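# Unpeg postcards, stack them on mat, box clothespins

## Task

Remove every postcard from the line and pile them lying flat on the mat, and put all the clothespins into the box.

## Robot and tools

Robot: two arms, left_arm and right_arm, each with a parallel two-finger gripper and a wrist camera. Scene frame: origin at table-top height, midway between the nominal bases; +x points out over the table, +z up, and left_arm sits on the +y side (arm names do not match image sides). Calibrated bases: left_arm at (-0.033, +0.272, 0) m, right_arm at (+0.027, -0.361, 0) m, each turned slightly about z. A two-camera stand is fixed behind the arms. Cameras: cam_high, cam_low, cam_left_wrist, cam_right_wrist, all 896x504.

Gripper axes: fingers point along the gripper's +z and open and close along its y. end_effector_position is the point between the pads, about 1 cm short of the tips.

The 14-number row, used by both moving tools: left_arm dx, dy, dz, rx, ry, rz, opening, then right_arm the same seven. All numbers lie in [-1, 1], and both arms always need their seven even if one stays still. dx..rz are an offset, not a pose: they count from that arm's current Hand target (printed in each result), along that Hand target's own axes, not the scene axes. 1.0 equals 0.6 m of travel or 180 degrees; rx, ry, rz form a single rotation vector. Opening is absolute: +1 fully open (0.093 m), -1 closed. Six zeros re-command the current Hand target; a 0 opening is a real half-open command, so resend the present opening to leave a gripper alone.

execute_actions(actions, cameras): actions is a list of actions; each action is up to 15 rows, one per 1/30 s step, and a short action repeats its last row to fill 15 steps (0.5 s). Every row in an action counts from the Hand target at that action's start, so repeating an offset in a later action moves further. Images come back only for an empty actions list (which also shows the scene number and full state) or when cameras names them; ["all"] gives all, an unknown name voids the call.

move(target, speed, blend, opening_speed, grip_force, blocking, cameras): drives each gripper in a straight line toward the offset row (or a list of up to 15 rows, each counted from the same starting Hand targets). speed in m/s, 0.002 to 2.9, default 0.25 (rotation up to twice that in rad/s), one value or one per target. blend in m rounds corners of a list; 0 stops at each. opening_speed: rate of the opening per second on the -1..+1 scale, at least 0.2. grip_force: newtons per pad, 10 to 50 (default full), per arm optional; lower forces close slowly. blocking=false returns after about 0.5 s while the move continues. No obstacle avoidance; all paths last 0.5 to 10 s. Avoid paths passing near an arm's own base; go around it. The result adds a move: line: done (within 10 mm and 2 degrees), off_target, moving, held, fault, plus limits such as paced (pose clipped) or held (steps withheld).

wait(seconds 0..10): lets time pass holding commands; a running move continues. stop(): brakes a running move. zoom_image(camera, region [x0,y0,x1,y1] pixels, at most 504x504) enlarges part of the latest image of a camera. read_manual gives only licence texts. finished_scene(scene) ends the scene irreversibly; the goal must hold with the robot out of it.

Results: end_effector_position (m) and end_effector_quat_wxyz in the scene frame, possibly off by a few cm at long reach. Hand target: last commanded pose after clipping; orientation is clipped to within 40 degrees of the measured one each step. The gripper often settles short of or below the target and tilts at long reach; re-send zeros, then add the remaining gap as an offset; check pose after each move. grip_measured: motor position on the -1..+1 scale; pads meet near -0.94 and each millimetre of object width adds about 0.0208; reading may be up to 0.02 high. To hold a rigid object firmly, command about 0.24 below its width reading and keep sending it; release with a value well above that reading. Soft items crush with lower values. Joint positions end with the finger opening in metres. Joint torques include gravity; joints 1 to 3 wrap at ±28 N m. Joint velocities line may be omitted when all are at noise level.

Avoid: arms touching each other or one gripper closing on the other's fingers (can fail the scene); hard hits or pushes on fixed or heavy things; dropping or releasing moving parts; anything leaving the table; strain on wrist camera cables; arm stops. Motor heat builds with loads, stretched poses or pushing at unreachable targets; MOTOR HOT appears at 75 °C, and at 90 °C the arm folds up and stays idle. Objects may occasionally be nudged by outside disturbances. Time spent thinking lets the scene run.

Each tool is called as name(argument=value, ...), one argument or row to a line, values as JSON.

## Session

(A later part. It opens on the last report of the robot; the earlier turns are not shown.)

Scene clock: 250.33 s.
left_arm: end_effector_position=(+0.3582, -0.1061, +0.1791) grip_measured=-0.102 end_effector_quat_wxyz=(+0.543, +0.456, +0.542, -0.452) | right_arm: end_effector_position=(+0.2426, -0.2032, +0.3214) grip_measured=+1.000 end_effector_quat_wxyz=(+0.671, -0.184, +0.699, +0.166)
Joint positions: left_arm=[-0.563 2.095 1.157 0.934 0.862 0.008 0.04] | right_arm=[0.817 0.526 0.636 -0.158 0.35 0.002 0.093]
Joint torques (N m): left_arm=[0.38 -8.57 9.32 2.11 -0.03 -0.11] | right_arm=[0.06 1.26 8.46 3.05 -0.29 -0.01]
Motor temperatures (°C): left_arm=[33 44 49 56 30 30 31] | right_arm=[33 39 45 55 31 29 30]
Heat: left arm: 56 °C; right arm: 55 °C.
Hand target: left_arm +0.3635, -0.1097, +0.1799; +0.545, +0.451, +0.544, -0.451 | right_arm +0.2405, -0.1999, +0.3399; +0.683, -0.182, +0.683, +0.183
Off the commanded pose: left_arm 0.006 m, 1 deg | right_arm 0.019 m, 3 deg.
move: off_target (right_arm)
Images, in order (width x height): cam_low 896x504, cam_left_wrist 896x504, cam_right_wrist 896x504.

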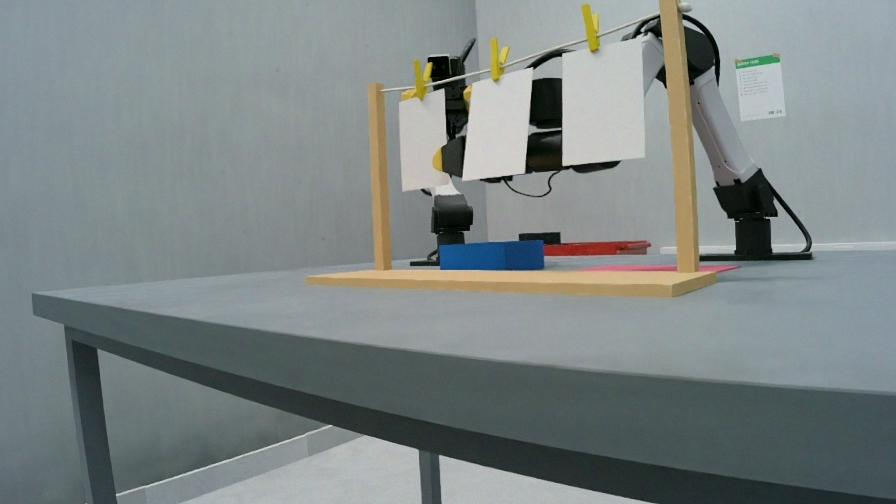

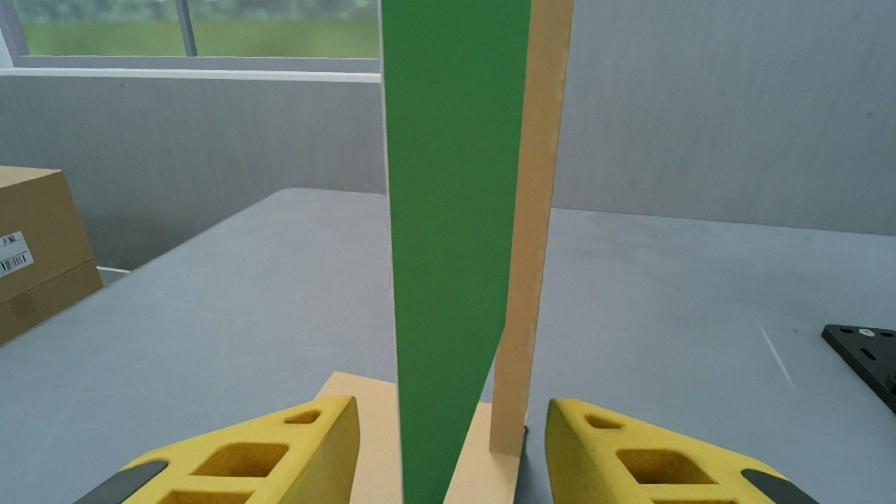

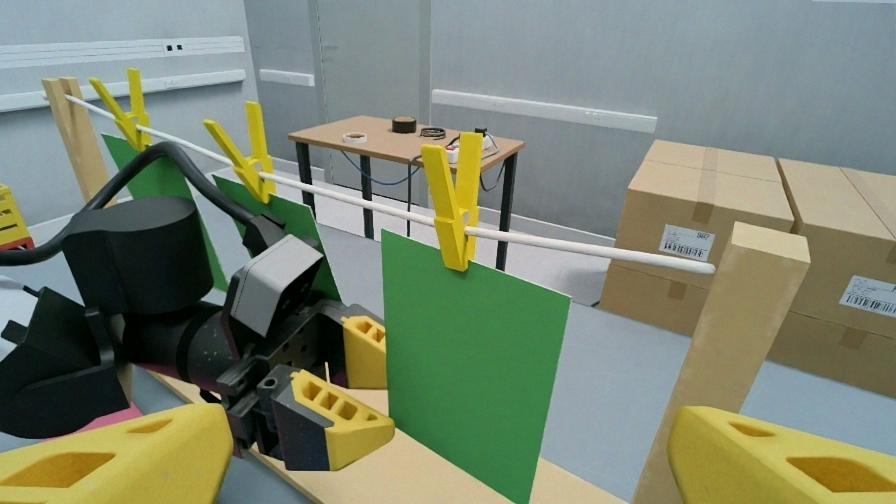

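move(
  target=[
    [0,0.010,0,0,0,0,-0.1,0,0,0,0,0,0,1],
    [0,0.010,0,0,0,0,-1,0,0,0,0,0,0,1],
  ],
  speed=0.05,
  grip_force=[15,50],
  cameras=["cam_low","cam_left_wrist","cam_right_wrist"],
)

Scene clock: 268.63 s.
left_arm: end_effector_position=(+0.3622, -0.1083, +0.1794) grip_measured=-0.958 end_effector_quat_wxyz=(+0.543, +0.455, +0.542, -0.452) | right_arm: end_effector_position=(+0.2426, -0.2032, +0.3214) grip_measured=+1.000 end_effector_quat_wxyz=(+0.671, -0.184, +0.699, +0.166)
Joint positions: left_arm=[-0.563 2.108 1.18 0.924 0.862 0.008 0] | right_arm=[0.817 0.526 0.636 -0.158 0.35 0.002 0.093]
Joint torques (N m): left_arm=[0.75 -9.07 9.55 2.14 0.17 -0.09] | right_arm=[0.08 1.26 8.46 3.05 -0.29 0]
Motor temperatures (°C): left_arm=[33 46 49 56 29 30 31] | right_arm=[33 39 45 55 31 29 30]
Heat: left arm: 56 °C; right arm: 55 °C.
Hand target: left_arm +0.3695, -0.1085, +0.1801; +0.545, +0.451, +0.544, -0.451 | right_arm +0.2405, -0.1999, +0.3399; +0.683, -0.182, +0.683, +0.183
Off the commanded pose: left_arm 0.007 m, 1 deg | right_arm 0.019 m, 3 deg.
grip_force (N): 15, 50
move: off_target (right_arm)
Images, in order (width x height): cam_low 896x504, cam_left_wrist 896x504, cam_right_wrist 896x504.

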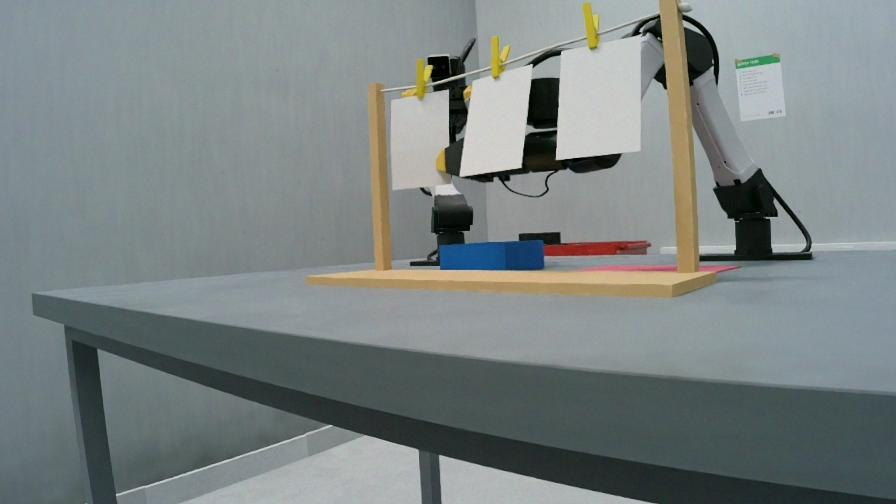

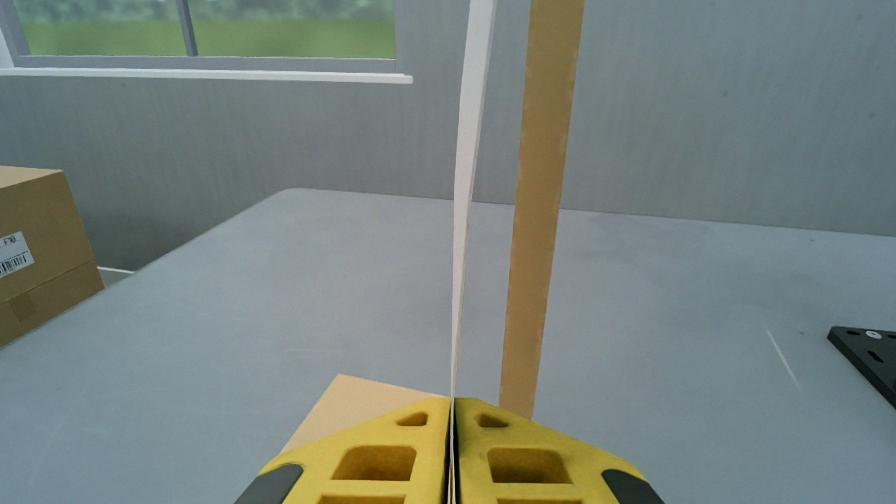

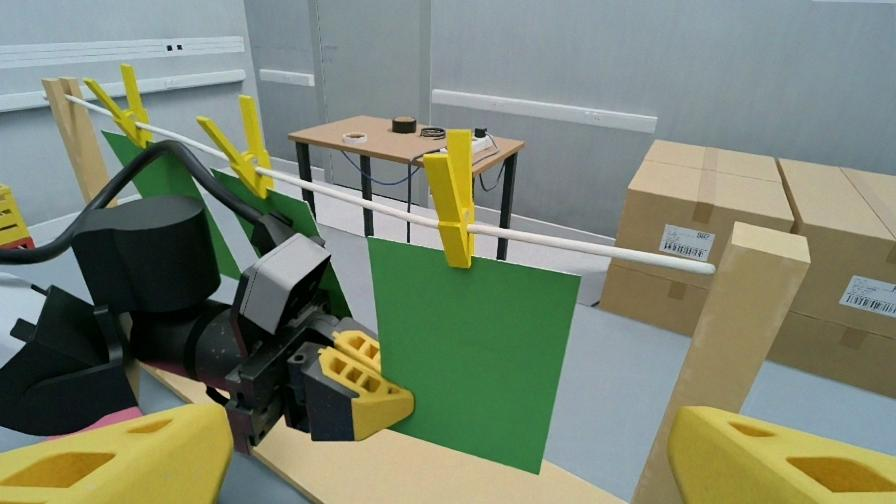

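move(
  target=[0,0,0,0,0,0,-1,-0.1,-0.0907,0.0237,-0.34,0.1001,-0.06,0.62],
  cameras=["all"],
)

Scene clock: 339.47 s.
left_arm: end_effector_position=(+0.3622, -0.1083, +0.1794) grip_measured=-0.965 end_effector_quat_wxyz=(+0.543, +0.455, +0.542, -0.452) | right_arm: end_effector_position=(+0.2799, -0.2381, +0.3945) grip_measured=+0.621 end_effector_quat_wxyz=(+0.488, -0.501, +0.616, +0.363)
Joint positions: left_arm=[-0.563 2.108 1.18 0.924 0.862 0.008 0] | right_arm=[-0.195 1.416 1.739 -1.582 -1.293 -1.292 0.075]
Joint torques (N m): left_arm=[0.72 -8.81 9.61 2.16 0.07 -0.14] | right_arm=[-0.72 -3.34 6.49 0.99 -0.75 -0.22]
Motor temperatures (°C): left_arm=[33 49 51 52 29 30 31] | right_arm=[32 38 46 55 31 29 30]
Heat: left arm: 52 °C; right arm: 55 °C.
Hand target: left_arm +0.3695, -0.1085, +0.1801; +0.545, +0.451, +0.544, -0.451 | right_arm +0.2800, -0.2400, +0.3999; +0.399, -0.588, +0.570, +0.412
Off the commanded pose: left_arm 0.007 m, 1 deg | right_arm 0.006 m, 16 deg.
joint sent to its limit (right arm) — joint 4 (wrist pitch), lower limit. The joint targets are off in orientation, not in position.
grip_force (N): 15, 50
move: off_target (right_arm)

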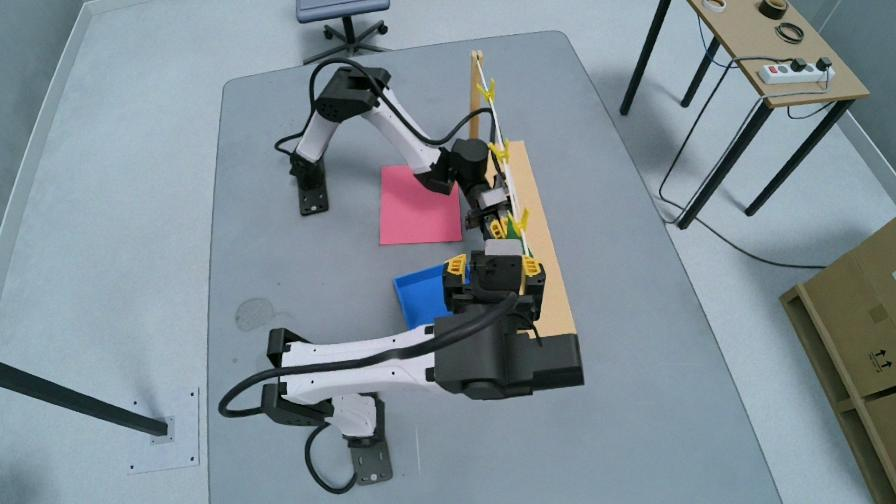

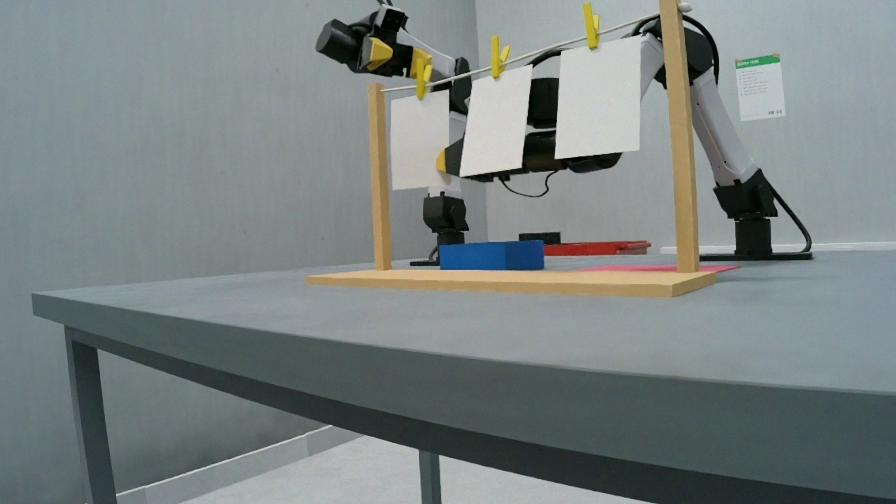

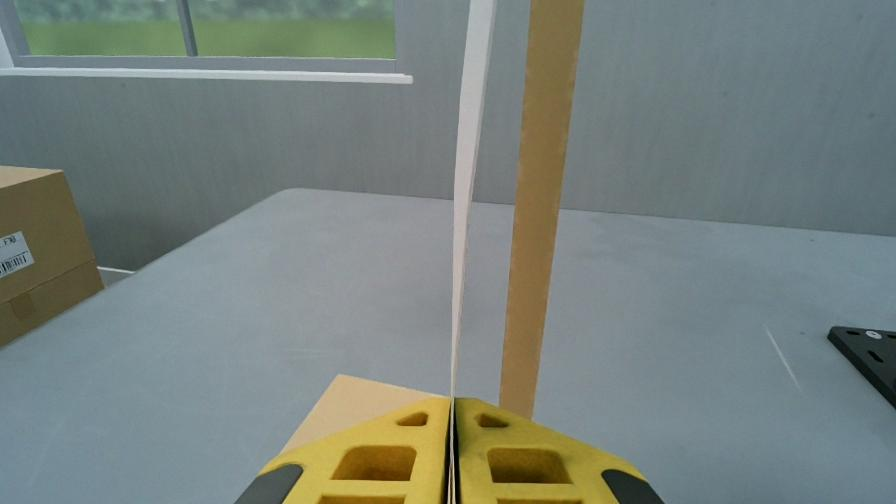

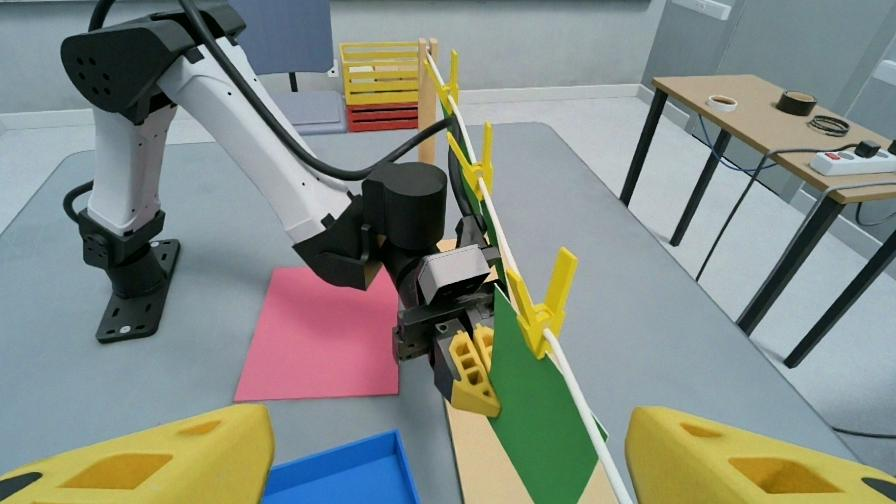

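move(
  target=[0,0,0,0,0,0,-1,0.0042,-0.128,0.0417,0,0,0,0.62],
  speed=0.12,
  cameras=["cam_high","cam_low","cam_right_wrist"],
)

Scene clock: 385.33 s.
left_arm: end_effector_position=(+0.3622, -0.1083, +0.1794) grip_measured=-0.965 end_effector_quat_wxyz=(+0.543, +0.455, +0.542, -0.452) | right_arm: end_effector_position=(+0.3557, -0.2164, +0.3840) grip_measured=+0.621 end_effector_quat_wxyz=(+0.455, -0.534, +0.599, +0.386)
Joint positions: left_arm=[-0.563 2.108 1.18 0.924 0.862 0.008 0] | right_arm=[-0.083 1.76 2.065 -1.588 -1.265 -1.294 0.075]
Joint torques (N m): left_arm=[0.34 -8.92 9.44 2.14 0.16 -0.14] | right_arm=[0.29 -5.94 6.5 1.02 -0.76 -0.05]
Motor temperatures (°C): left_arm=[32 49 51 52 29 30 31] | right_arm=[32 39 45 45 31 29 30]
Heat: left arm: 52 °C; right arm: 45 °C.
Hand target: left_arm +0.3695, -0.1085, +0.1801; +0.545, +0.451, +0.544, -0.451 | right_arm +0.3561, -0.2150, +0.3889; +0.399, -0.588, +0.570, +0.412
Off the commanded pose: left_arm 0.007 m, 1 deg | right_arm 0.005 m, 10 deg.
joint read past its limit (right arm) — joint 4 (wrist pitch), lower limit.
joint sent to its limit (right arm) — joint 4 (wrist pitch), lower limit. The joint targets are off in orientation, not in position.
grip_force (N): 15, 50
move: off_target (right_arm)
Images, in order (width x height): cam_high 896x504, cam_low 896x504, cam_right_wrist 896x504.

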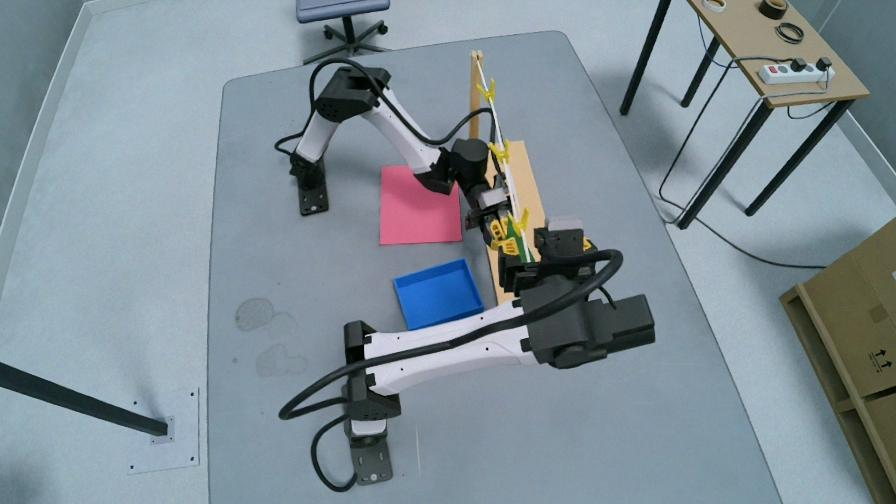

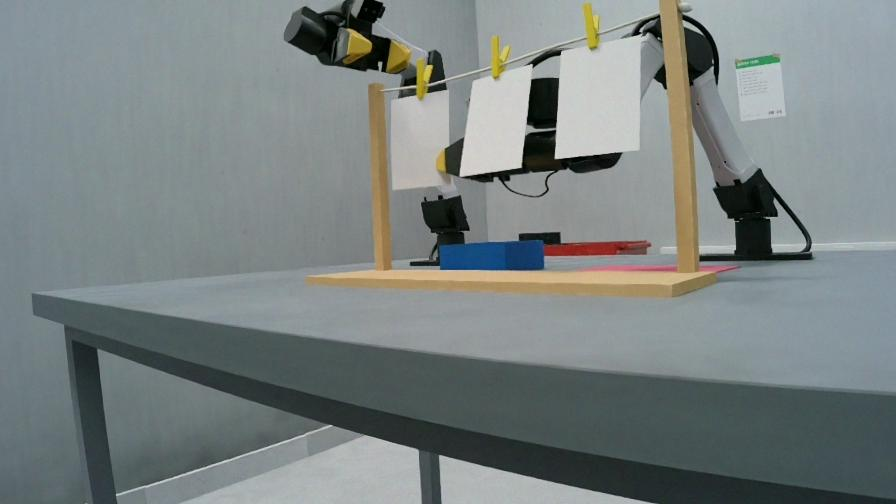

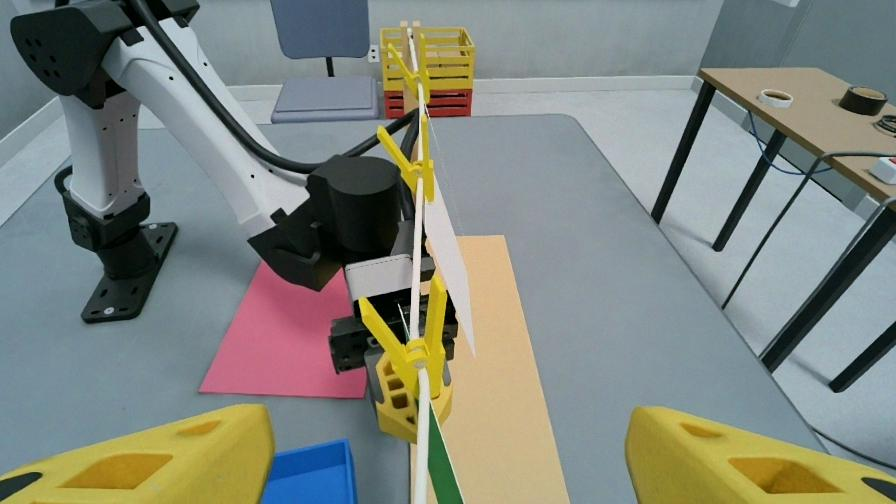

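move(
  target=[0,0,0,0,0,0,-1,0.0088,0.001,0.0832,0,0,0,0.62],
  speed=0.1,
  cameras=["cam_low","cam_right_wrist"],
)

Scene clock: 409.67 s.
left_arm: end_effector_position=(+0.3622, -0.1083, +0.1794) grip_measured=-0.965 end_effector_quat_wxyz=(+0.543, +0.455, +0.542, -0.452) | right_arm: end_effector_position=(+0.3525, -0.1709, +0.3623) grip_measured=+0.621 end_effector_quat_wxyz=(-0.403, +0.574, -0.581, -0.414)
Joint positions: left_arm=[-0.563 2.108 1.18 0.924 0.862 0.008 0] | right_arm=[0.062 1.835 2.098 -1.588 -1.22 -1.29 0.075]
Joint torques (N m): left_arm=[0.81 -8.9 9.42 2.14 0.08 -0.11] | right_arm=[0.06 -6.43 6.75 0.96 -0.76 -0.05]
Heat: left arm: 52 °C; right arm: 45 °C.
Hand target: left_arm +0.3695, -0.1085, +0.1801; +0.545, +0.451, +0.544, -0.451 | right_arm +0.3541, -0.1699, +0.3669; -0.399, +0.588, -0.570, -0.412
Off the commanded pose: left_arm 0.007 m, 1 deg | right_arm 0.005 m, 2 deg.
joint read past its limit (right arm) — joint 4 (wrist pitch), lower limit.
joint sent to its limit (right arm) — joint 4 (wrist pitch), lower limit. The joint targets still meet the commanded pose.
grip_force (N): 15, 50
move: done
Images, in order (width x height): cam_low 896x504, cam_right_wrist 896x504.

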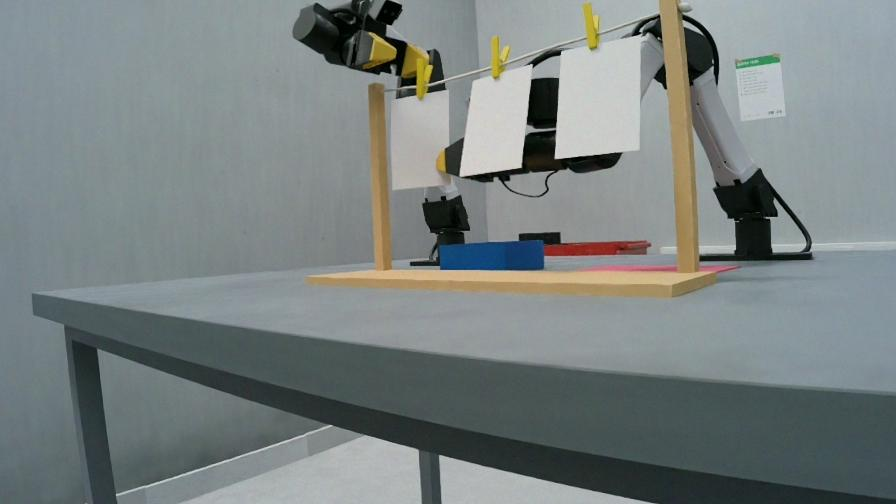

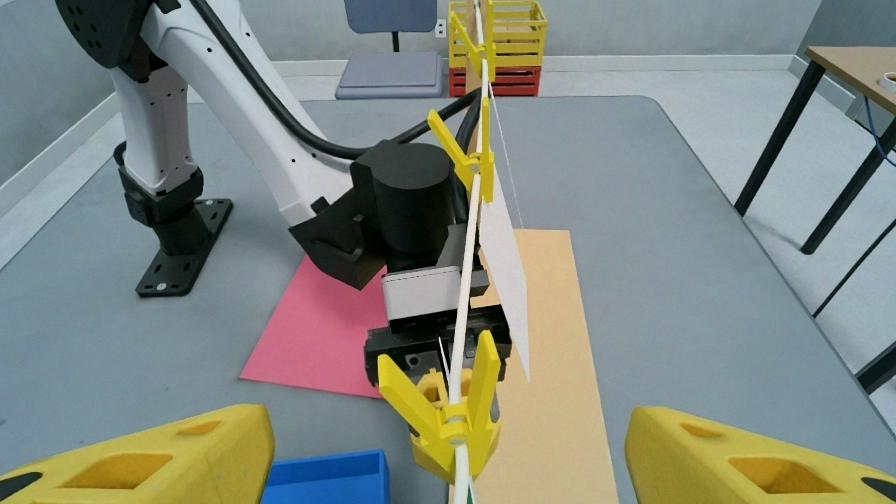

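move(
  target=[0,0,0,0,0,0,-1,0.019,0.0042,0.0645,0,0,0,0.62],
  speed=0.06,
  cameras=["cam_low","cam_right_wrist","cam_high"],
)

Scene clock: 436.43 s.
left_arm: end_effector_position=(+0.3622, -0.1083, +0.1794) grip_measured=-0.965 end_effector_quat_wxyz=(+0.543, +0.455, +0.542, -0.452) | right_arm: end_effector_position=(+0.3553, -0.1380, +0.3360) grip_measured=+0.621 end_effector_quat_wxyz=(-0.387, +0.580, -0.580, -0.421)
Joint positions: left_arm=[-0.563 2.108 1.18 0.924 0.862 0.008 0] | right_arm=[0.158 1.794 1.926 -1.318 -1.189 -1.117 0.075]
Joint torques (N m): left_arm=[0.69 -8.96 9.44 2.1 0.11 -0.13] | right_arm=[0.1 -9.24 4.27 1.42 -0.72 -0.04]
Heat: left arm: 52 °C; right arm: 45 °C.
Hand target: left_arm +0.3695, -0.1085, +0.1801; +0.545, +0.451, +0.544, -0.451 | right_arm +0.3505, -0.1375, +0.3429; -0.399, +0.588, -0.570, -0.412
Off the commanded pose: left_arm 0.007 m, 1 deg | right_arm 0.008 m, 2 deg.
grip_force (N): 15, 50
move: done
Images, in order (width x height): cam_high 896x504, cam_low 896x504, cam_right_wrist 896x504.

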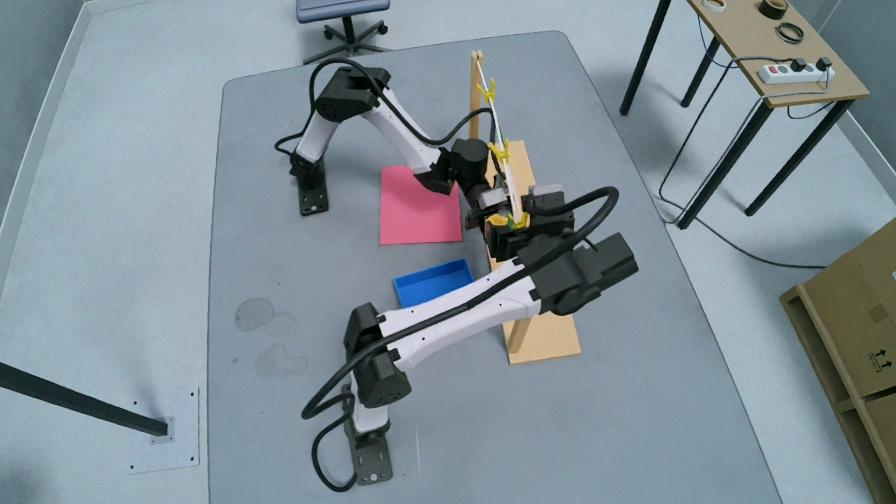

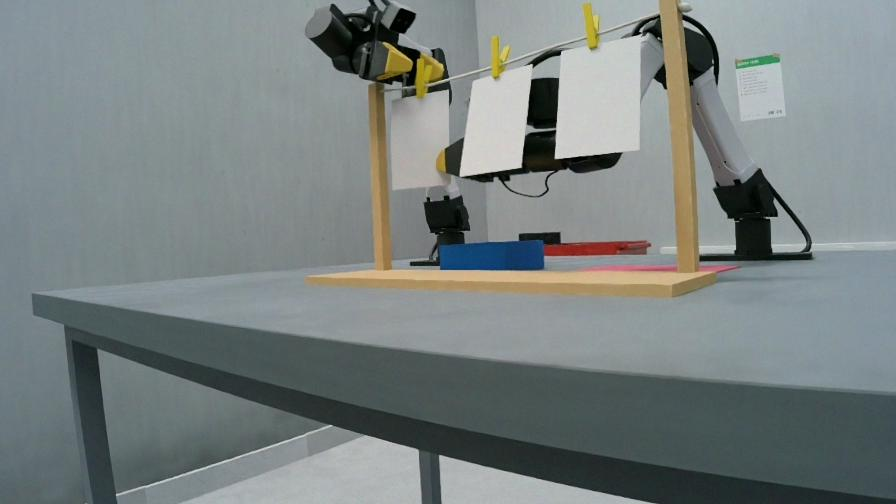

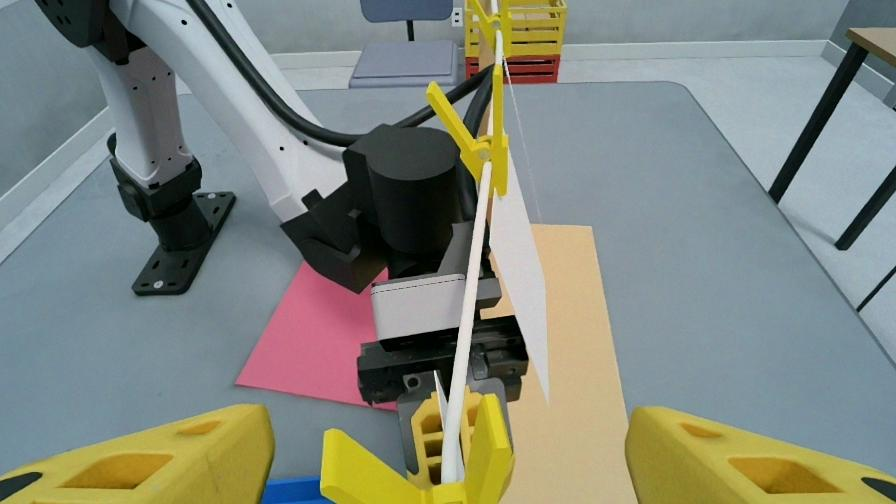

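move(
  target=[0,0,0,0,0,0,-1,0.0,0.016,0.0,0,0,0,0.62],
  speed=0.06,
  cameras=["cam_right_wrist"],
)

Scene clock: 447.73 s.
left_arm: end_effector_position=(+0.3622, -0.1083, +0.1794) grip_measured=-0.965 end_effector_quat_wxyz=(+0.543, +0.455, +0.542, -0.452) | right_arm: end_effector_position=(+0.3458, -0.1390, +0.3369) grip_measured=+0.621 end_effector_quat_wxyz=(-0.388, +0.580, -0.580, -0.420)
Joint positions: left_arm=[-0.563 2.108 1.18 0.924 0.862 0.008 0] | right_arm=[0.161 1.748 1.873 -1.297 -1.187 -1.104 0.075]
Joint torques (N m): left_arm=[0.7 -8.65 9.58 2.06 0.13 -0.13] | right_arm=[0.29 -8.72 4.3 1.45 -0.72 -0.03]
Heat: left arm: 52 °C; right arm: 43 °C.
Hand target: left_arm +0.3695, -0.1085, +0.1801; +0.545, +0.451, +0.544, -0.451 | right_arm +0.3410, -0.1379, +0.3429; -0.399, +0.588, -0.571, -0.412
Off the commanded pose: left_arm 0.007 m, 1 deg | right_arm 0.008 m, 2 deg.
grip_force (N): 15, 50
move: done
Images, in order (width x height): cam_right_wrist 896x504.

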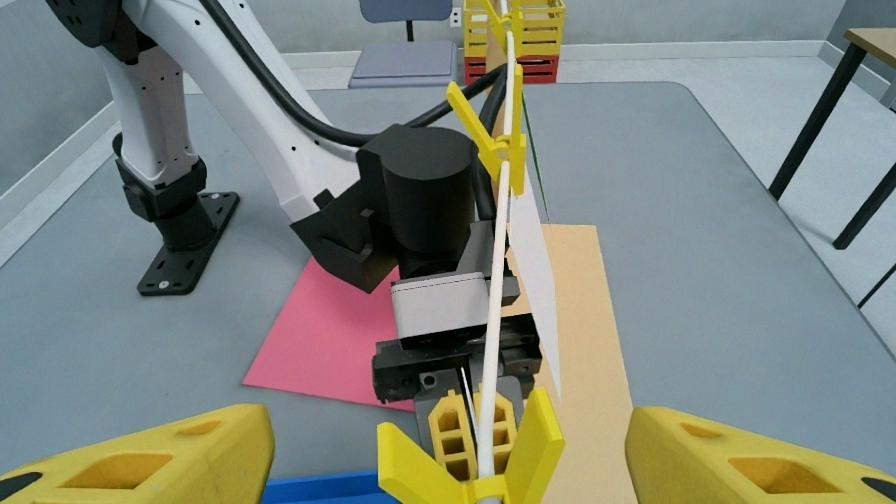

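move(
  target=[
    [0,0,0,0,0,0,-1,0.0,-0.009,0.0,0,0,0,0.62],
    [0,0,0,0,0,0,-1,0.0,-0.009,0.0,0,0,0,0.0],
  ],
  speed=0.06,
  opening_speed=0.5,
  cameras=["cam_right_wrist"],
)

Scene clock: 458.97 s.
left_arm: end_effector_position=(+0.3622, -0.1083, +0.1794) grip_measured=-0.965 end_effector_quat_wxyz=(+0.543, +0.455, +0.542, -0.452) | right_arm: end_effector_position=(+0.3458, -0.1390, +0.3370) grip_measured=+0.001 end_effector_quat_wxyz=(-0.388, +0.580, -0.580, -0.420)
Joint positions: left_arm=[-0.563 2.108 1.18 0.924 0.862 0.008 0] | right_arm=[0.161 1.748 1.873 -1.296 -1.187 -1.104 0.045]
Joint torques (N m): left_arm=[0.83 -9.01 9.39 2.07 0.06 -0.11] | right_arm=[0.03 -7.08 6.23 1.38 -0.73 -0.08]
Heat: left arm: 52 °C; right arm: 43 °C.
Hand target: left_arm +0.3695, -0.1085, +0.1801; +0.545, +0.451, +0.544, -0.451 | right_arm +0.3464, -0.1377, +0.3429; -0.399, +0.588, -0.570, -0.412
Off the commanded pose: left_arm 0.007 m, 1 deg | right_arm 0.006 m, 2 deg.
grip_force (N): 15, 50
move: done
Images, in order (width x height): cam_right_wrist 896x504.

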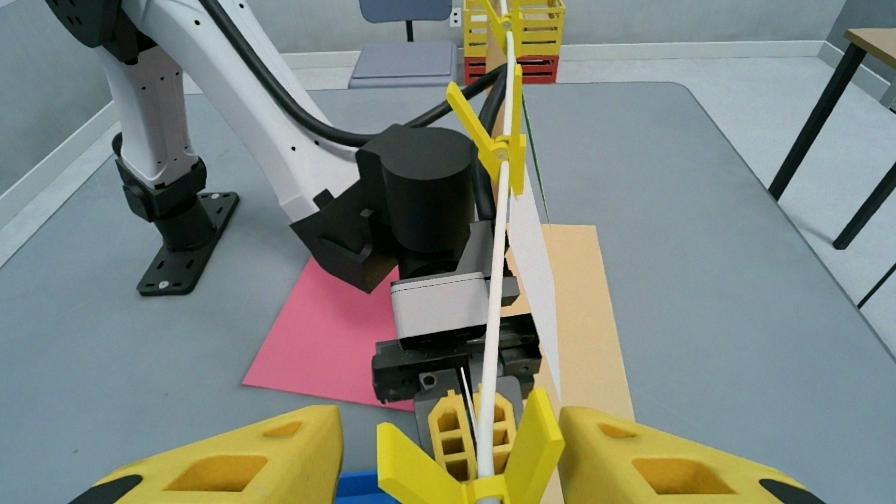

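move(
  target=[
    [0,0,0,0,0,0,-1,0.0,-0.010,0.0,0,0,0,0.0],
  ],
  speed=0.1,
  cameras=["cam_right_wrist"],
)

Scene clock: 465.00 s.
left_arm: end_effector_position=(+0.3622, -0.1083, +0.1794) grip_measured=-0.965 end_effector_quat_wxyz=(+0.543, +0.455, +0.542, -0.452) | right_arm: end_effector_position=(+0.3494, -0.1383, +0.3375) grip_measured=+0.001 end_effector_quat_wxyz=(-0.390, +0.581, -0.579, -0.419)
Joint positions: left_arm=[-0.563 2.108 1.18 0.924 0.862 0.008 0] | right_arm=[0.161 1.762 1.89 -1.296 -1.187 -1.104 0.045]
Joint torques (N m): left_arm=[0.79 -8.85 9.48 2.11 0.1 -0.17] | right_arm=[-0.27 -6.2 7.31 1.26 -0.74 -0.14]
Heat: left arm: 52 °C; right arm: 43 °C.
Hand target: left_arm +0.3695, -0.1085, +0.1801; +0.545, +0.451, +0.544, -0.451 | right_arm +0.3524, -0.1376, +0.3429; -0.399, +0.588, -0.570, -0.412
Off the commanded pose: left_arm 0.007 m, 1 deg | right_arm 0.006 m, 2 deg.
grip_force (N): 15, 50
move: done
Images, in order (width x height): cam_right_wrist 896x504.

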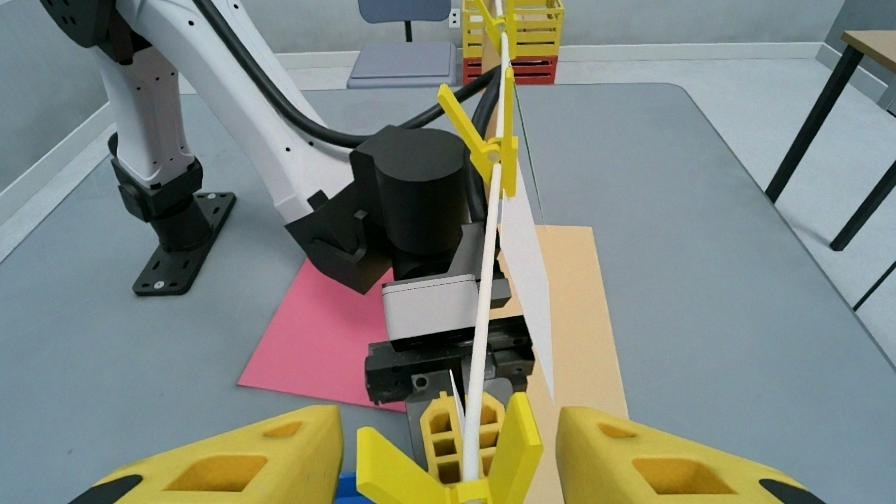

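move(
  target=[
    [0,0,0,0,0,0,-1,0.0,0,0.0,0,0,0,-0.6],
  ],
  opening_speed=0.3,
  cameras=["cam_right_wrist","cam_low","cam_left_wrist"],
)

Scene clock: 473.47 s.
left_arm: end_effector_position=(+0.3622, -0.1083, +0.1791) grip_measured=-0.965 end_effector_quat_wxyz=(+0.542, +0.455, +0.543, -0.452) | right_arm: end_effector_position=(+0.3494, -0.1383, +0.3375) grip_measured=-0.594 end_effector_quat_wxyz=(-0.390, +0.581, -0.579, -0.419)
Joint positions: left_arm=[-0.563 2.108 1.18 0.923 0.862 0.008 0] | right_arm=[0.161 1.762 1.89 -1.296 -1.187 -1.104 0.017]
Joint torques (N m): left_arm=[0.8 -8.73 9.47 2.05 0.09 -0.07] | right_arm=[-0.25 -6.22 7.31 1.26 -0.74 -0.14]
Motor temperatures (°C): left_arm=[32 50 52 52 29 29 31] | right_arm=[32 43 44 40 31 29 30]
Heat: left arm: 52 °C; right arm: 44 °C.
Hand target: left_arm +0.3695, -0.1085, +0.1801; +0.545, +0.451, +0.544, -0.451 | right_arm +0.3524, -0.1376, +0.3429; -0.399, +0.588, -0.570, -0.412
Off the commanded pose: left_arm 0.007 m, 1 deg | right_arm 0.006 m, 2 deg.
grip_force (N): 15, 50
move: done
Images, in order (width x height): cam_low 896x504, cam_left_wrist 896x504, cam_right_wrist 896x504.

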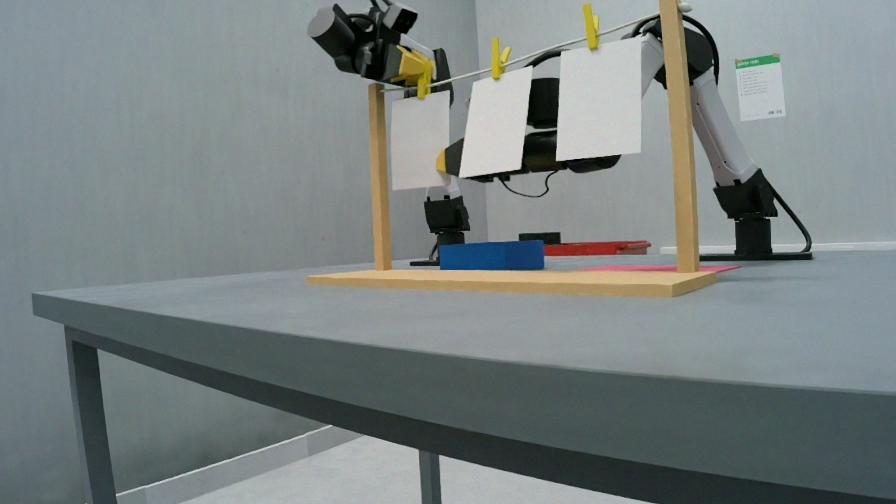

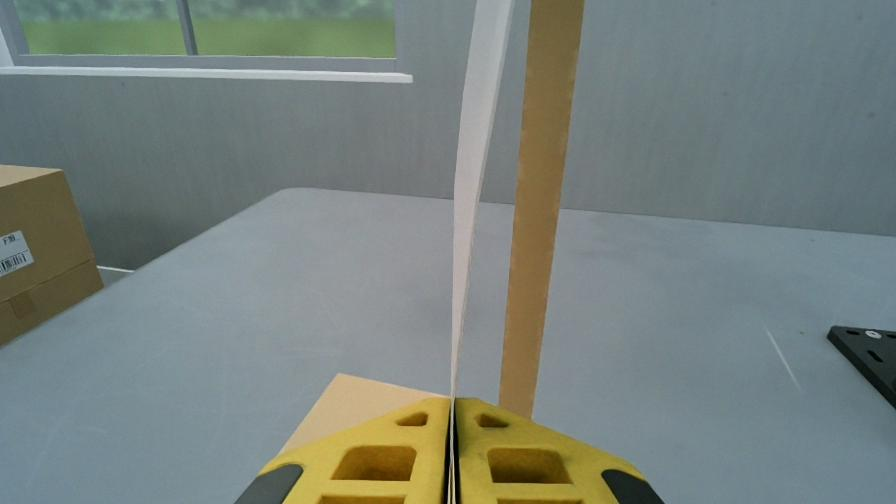

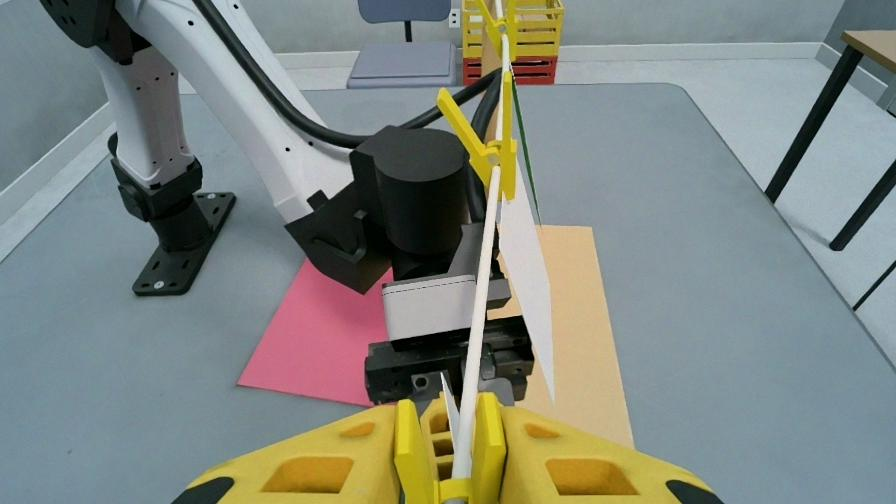

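zoom_image(
  camera="cam_right_wrist",
  region=[370, 360, 550, 504],
)

zoom_image(
  camera="cam_low",
  region=[370, 30, 480, 110],
)

Scaled by 2.800.

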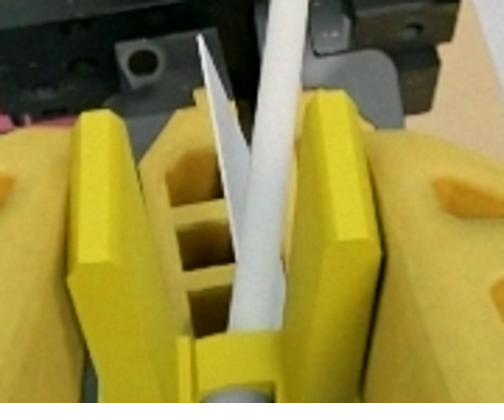

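Scaled by 4.582.

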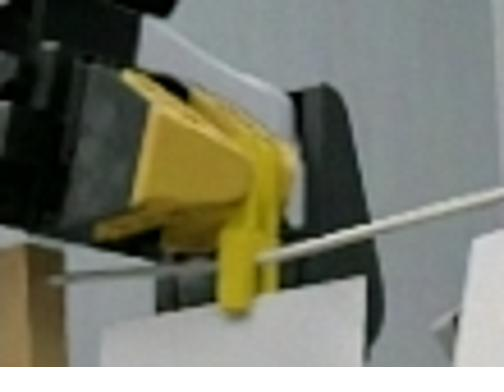

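move(
  target=[
    [0.045,0,0,0,0,0,-1,0.0,0,0.0,0,0,0,-0.6],
  ],
  speed=0.04,
  cameras=["cam_right_wrist","cam_low","cam_left_wrist"],
)

Scene clock: 501.33 s.
left_arm: end_effector_position=(+0.3656, -0.1103, +0.1553) grip_measured=-0.965 end_effector_quat_wxyz=(+0.542, +0.455, +0.543, -0.452) | right_arm: end_effector_position=(+0.3494, -0.1383, +0.3375) grip_measured=-0.594 end_effector_quat_wxyz=(-0.390, +0.581, -0.579, -0.419)
Joint positions: left_arm=[-0.563 2.179 1.18 0.991 0.862 0.008 0] | right_arm=[0.161 1.762 1.89 -1.296 -1.187 -1.104 0.017]
Joint torques (N m): left_arm=[0.9 -9.18 7.21 2.28 0.1 -0.16] | right_arm=[-0.27 -6.2 7.31 1.26 -0.74 -0.14]
Heat: left arm: 53 °C; right arm: 45 °C.
Hand target: left_arm +0.3695, -0.1085, +0.1531; +0.545, +0.451, +0.544, -0.451 | right_arm +0.3524, -0.1376, +0.3429; -0.399, +0.588, -0.570, -0.412
Off the commanded pose: left_arm 0.005 m, 1 deg | right_arm 0.006 m, 2 deg.
grip_force (N): 15, 50
move: done
Images, in order (width x height): cam_low 896x504, cam_left_wrist 896x504, cam_right_wrist 896x504.

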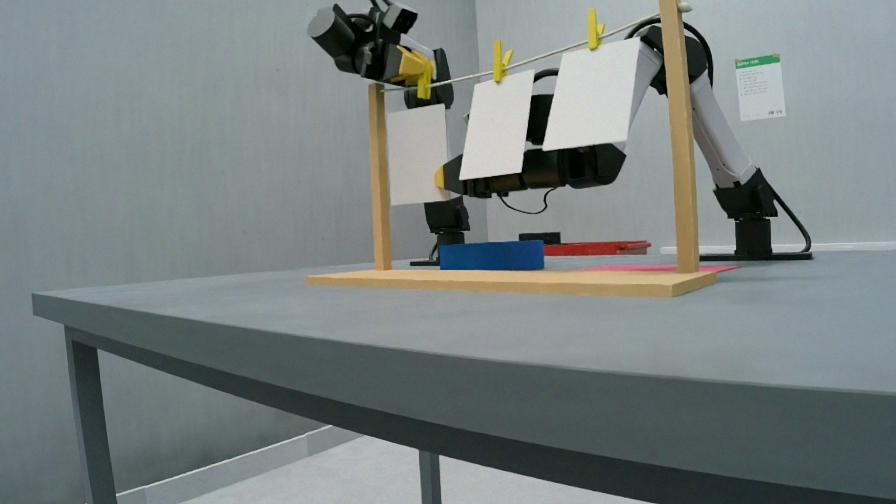

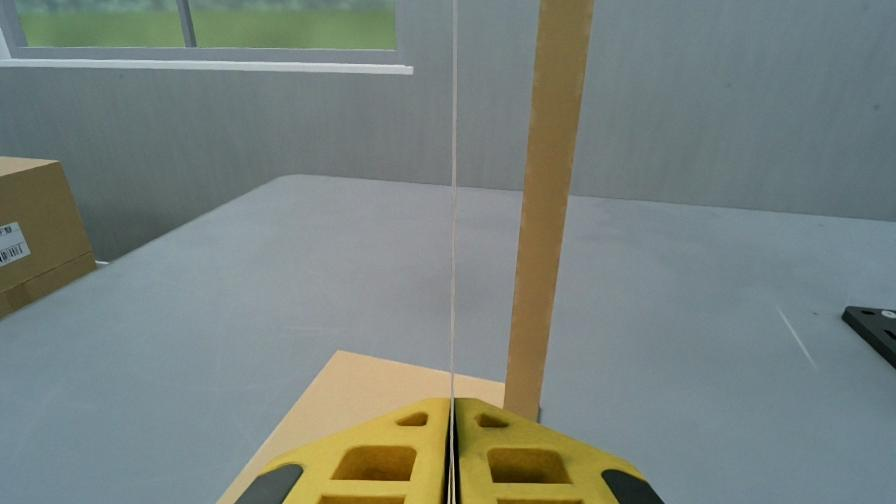

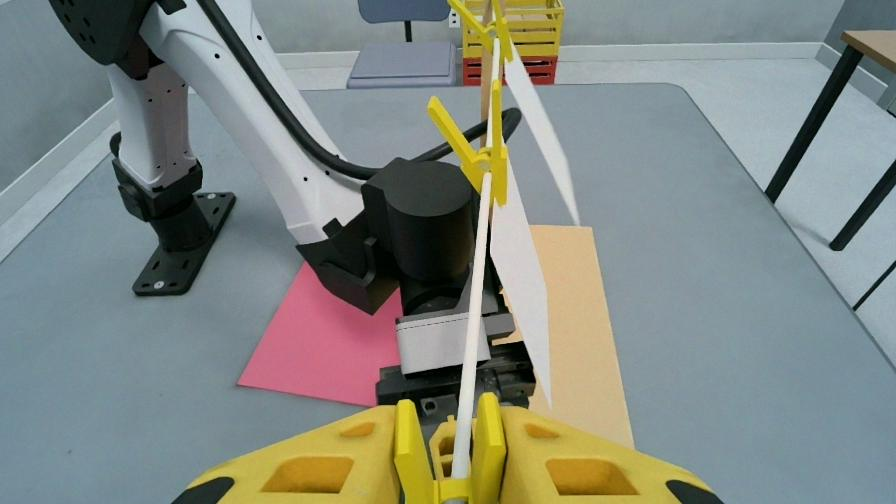

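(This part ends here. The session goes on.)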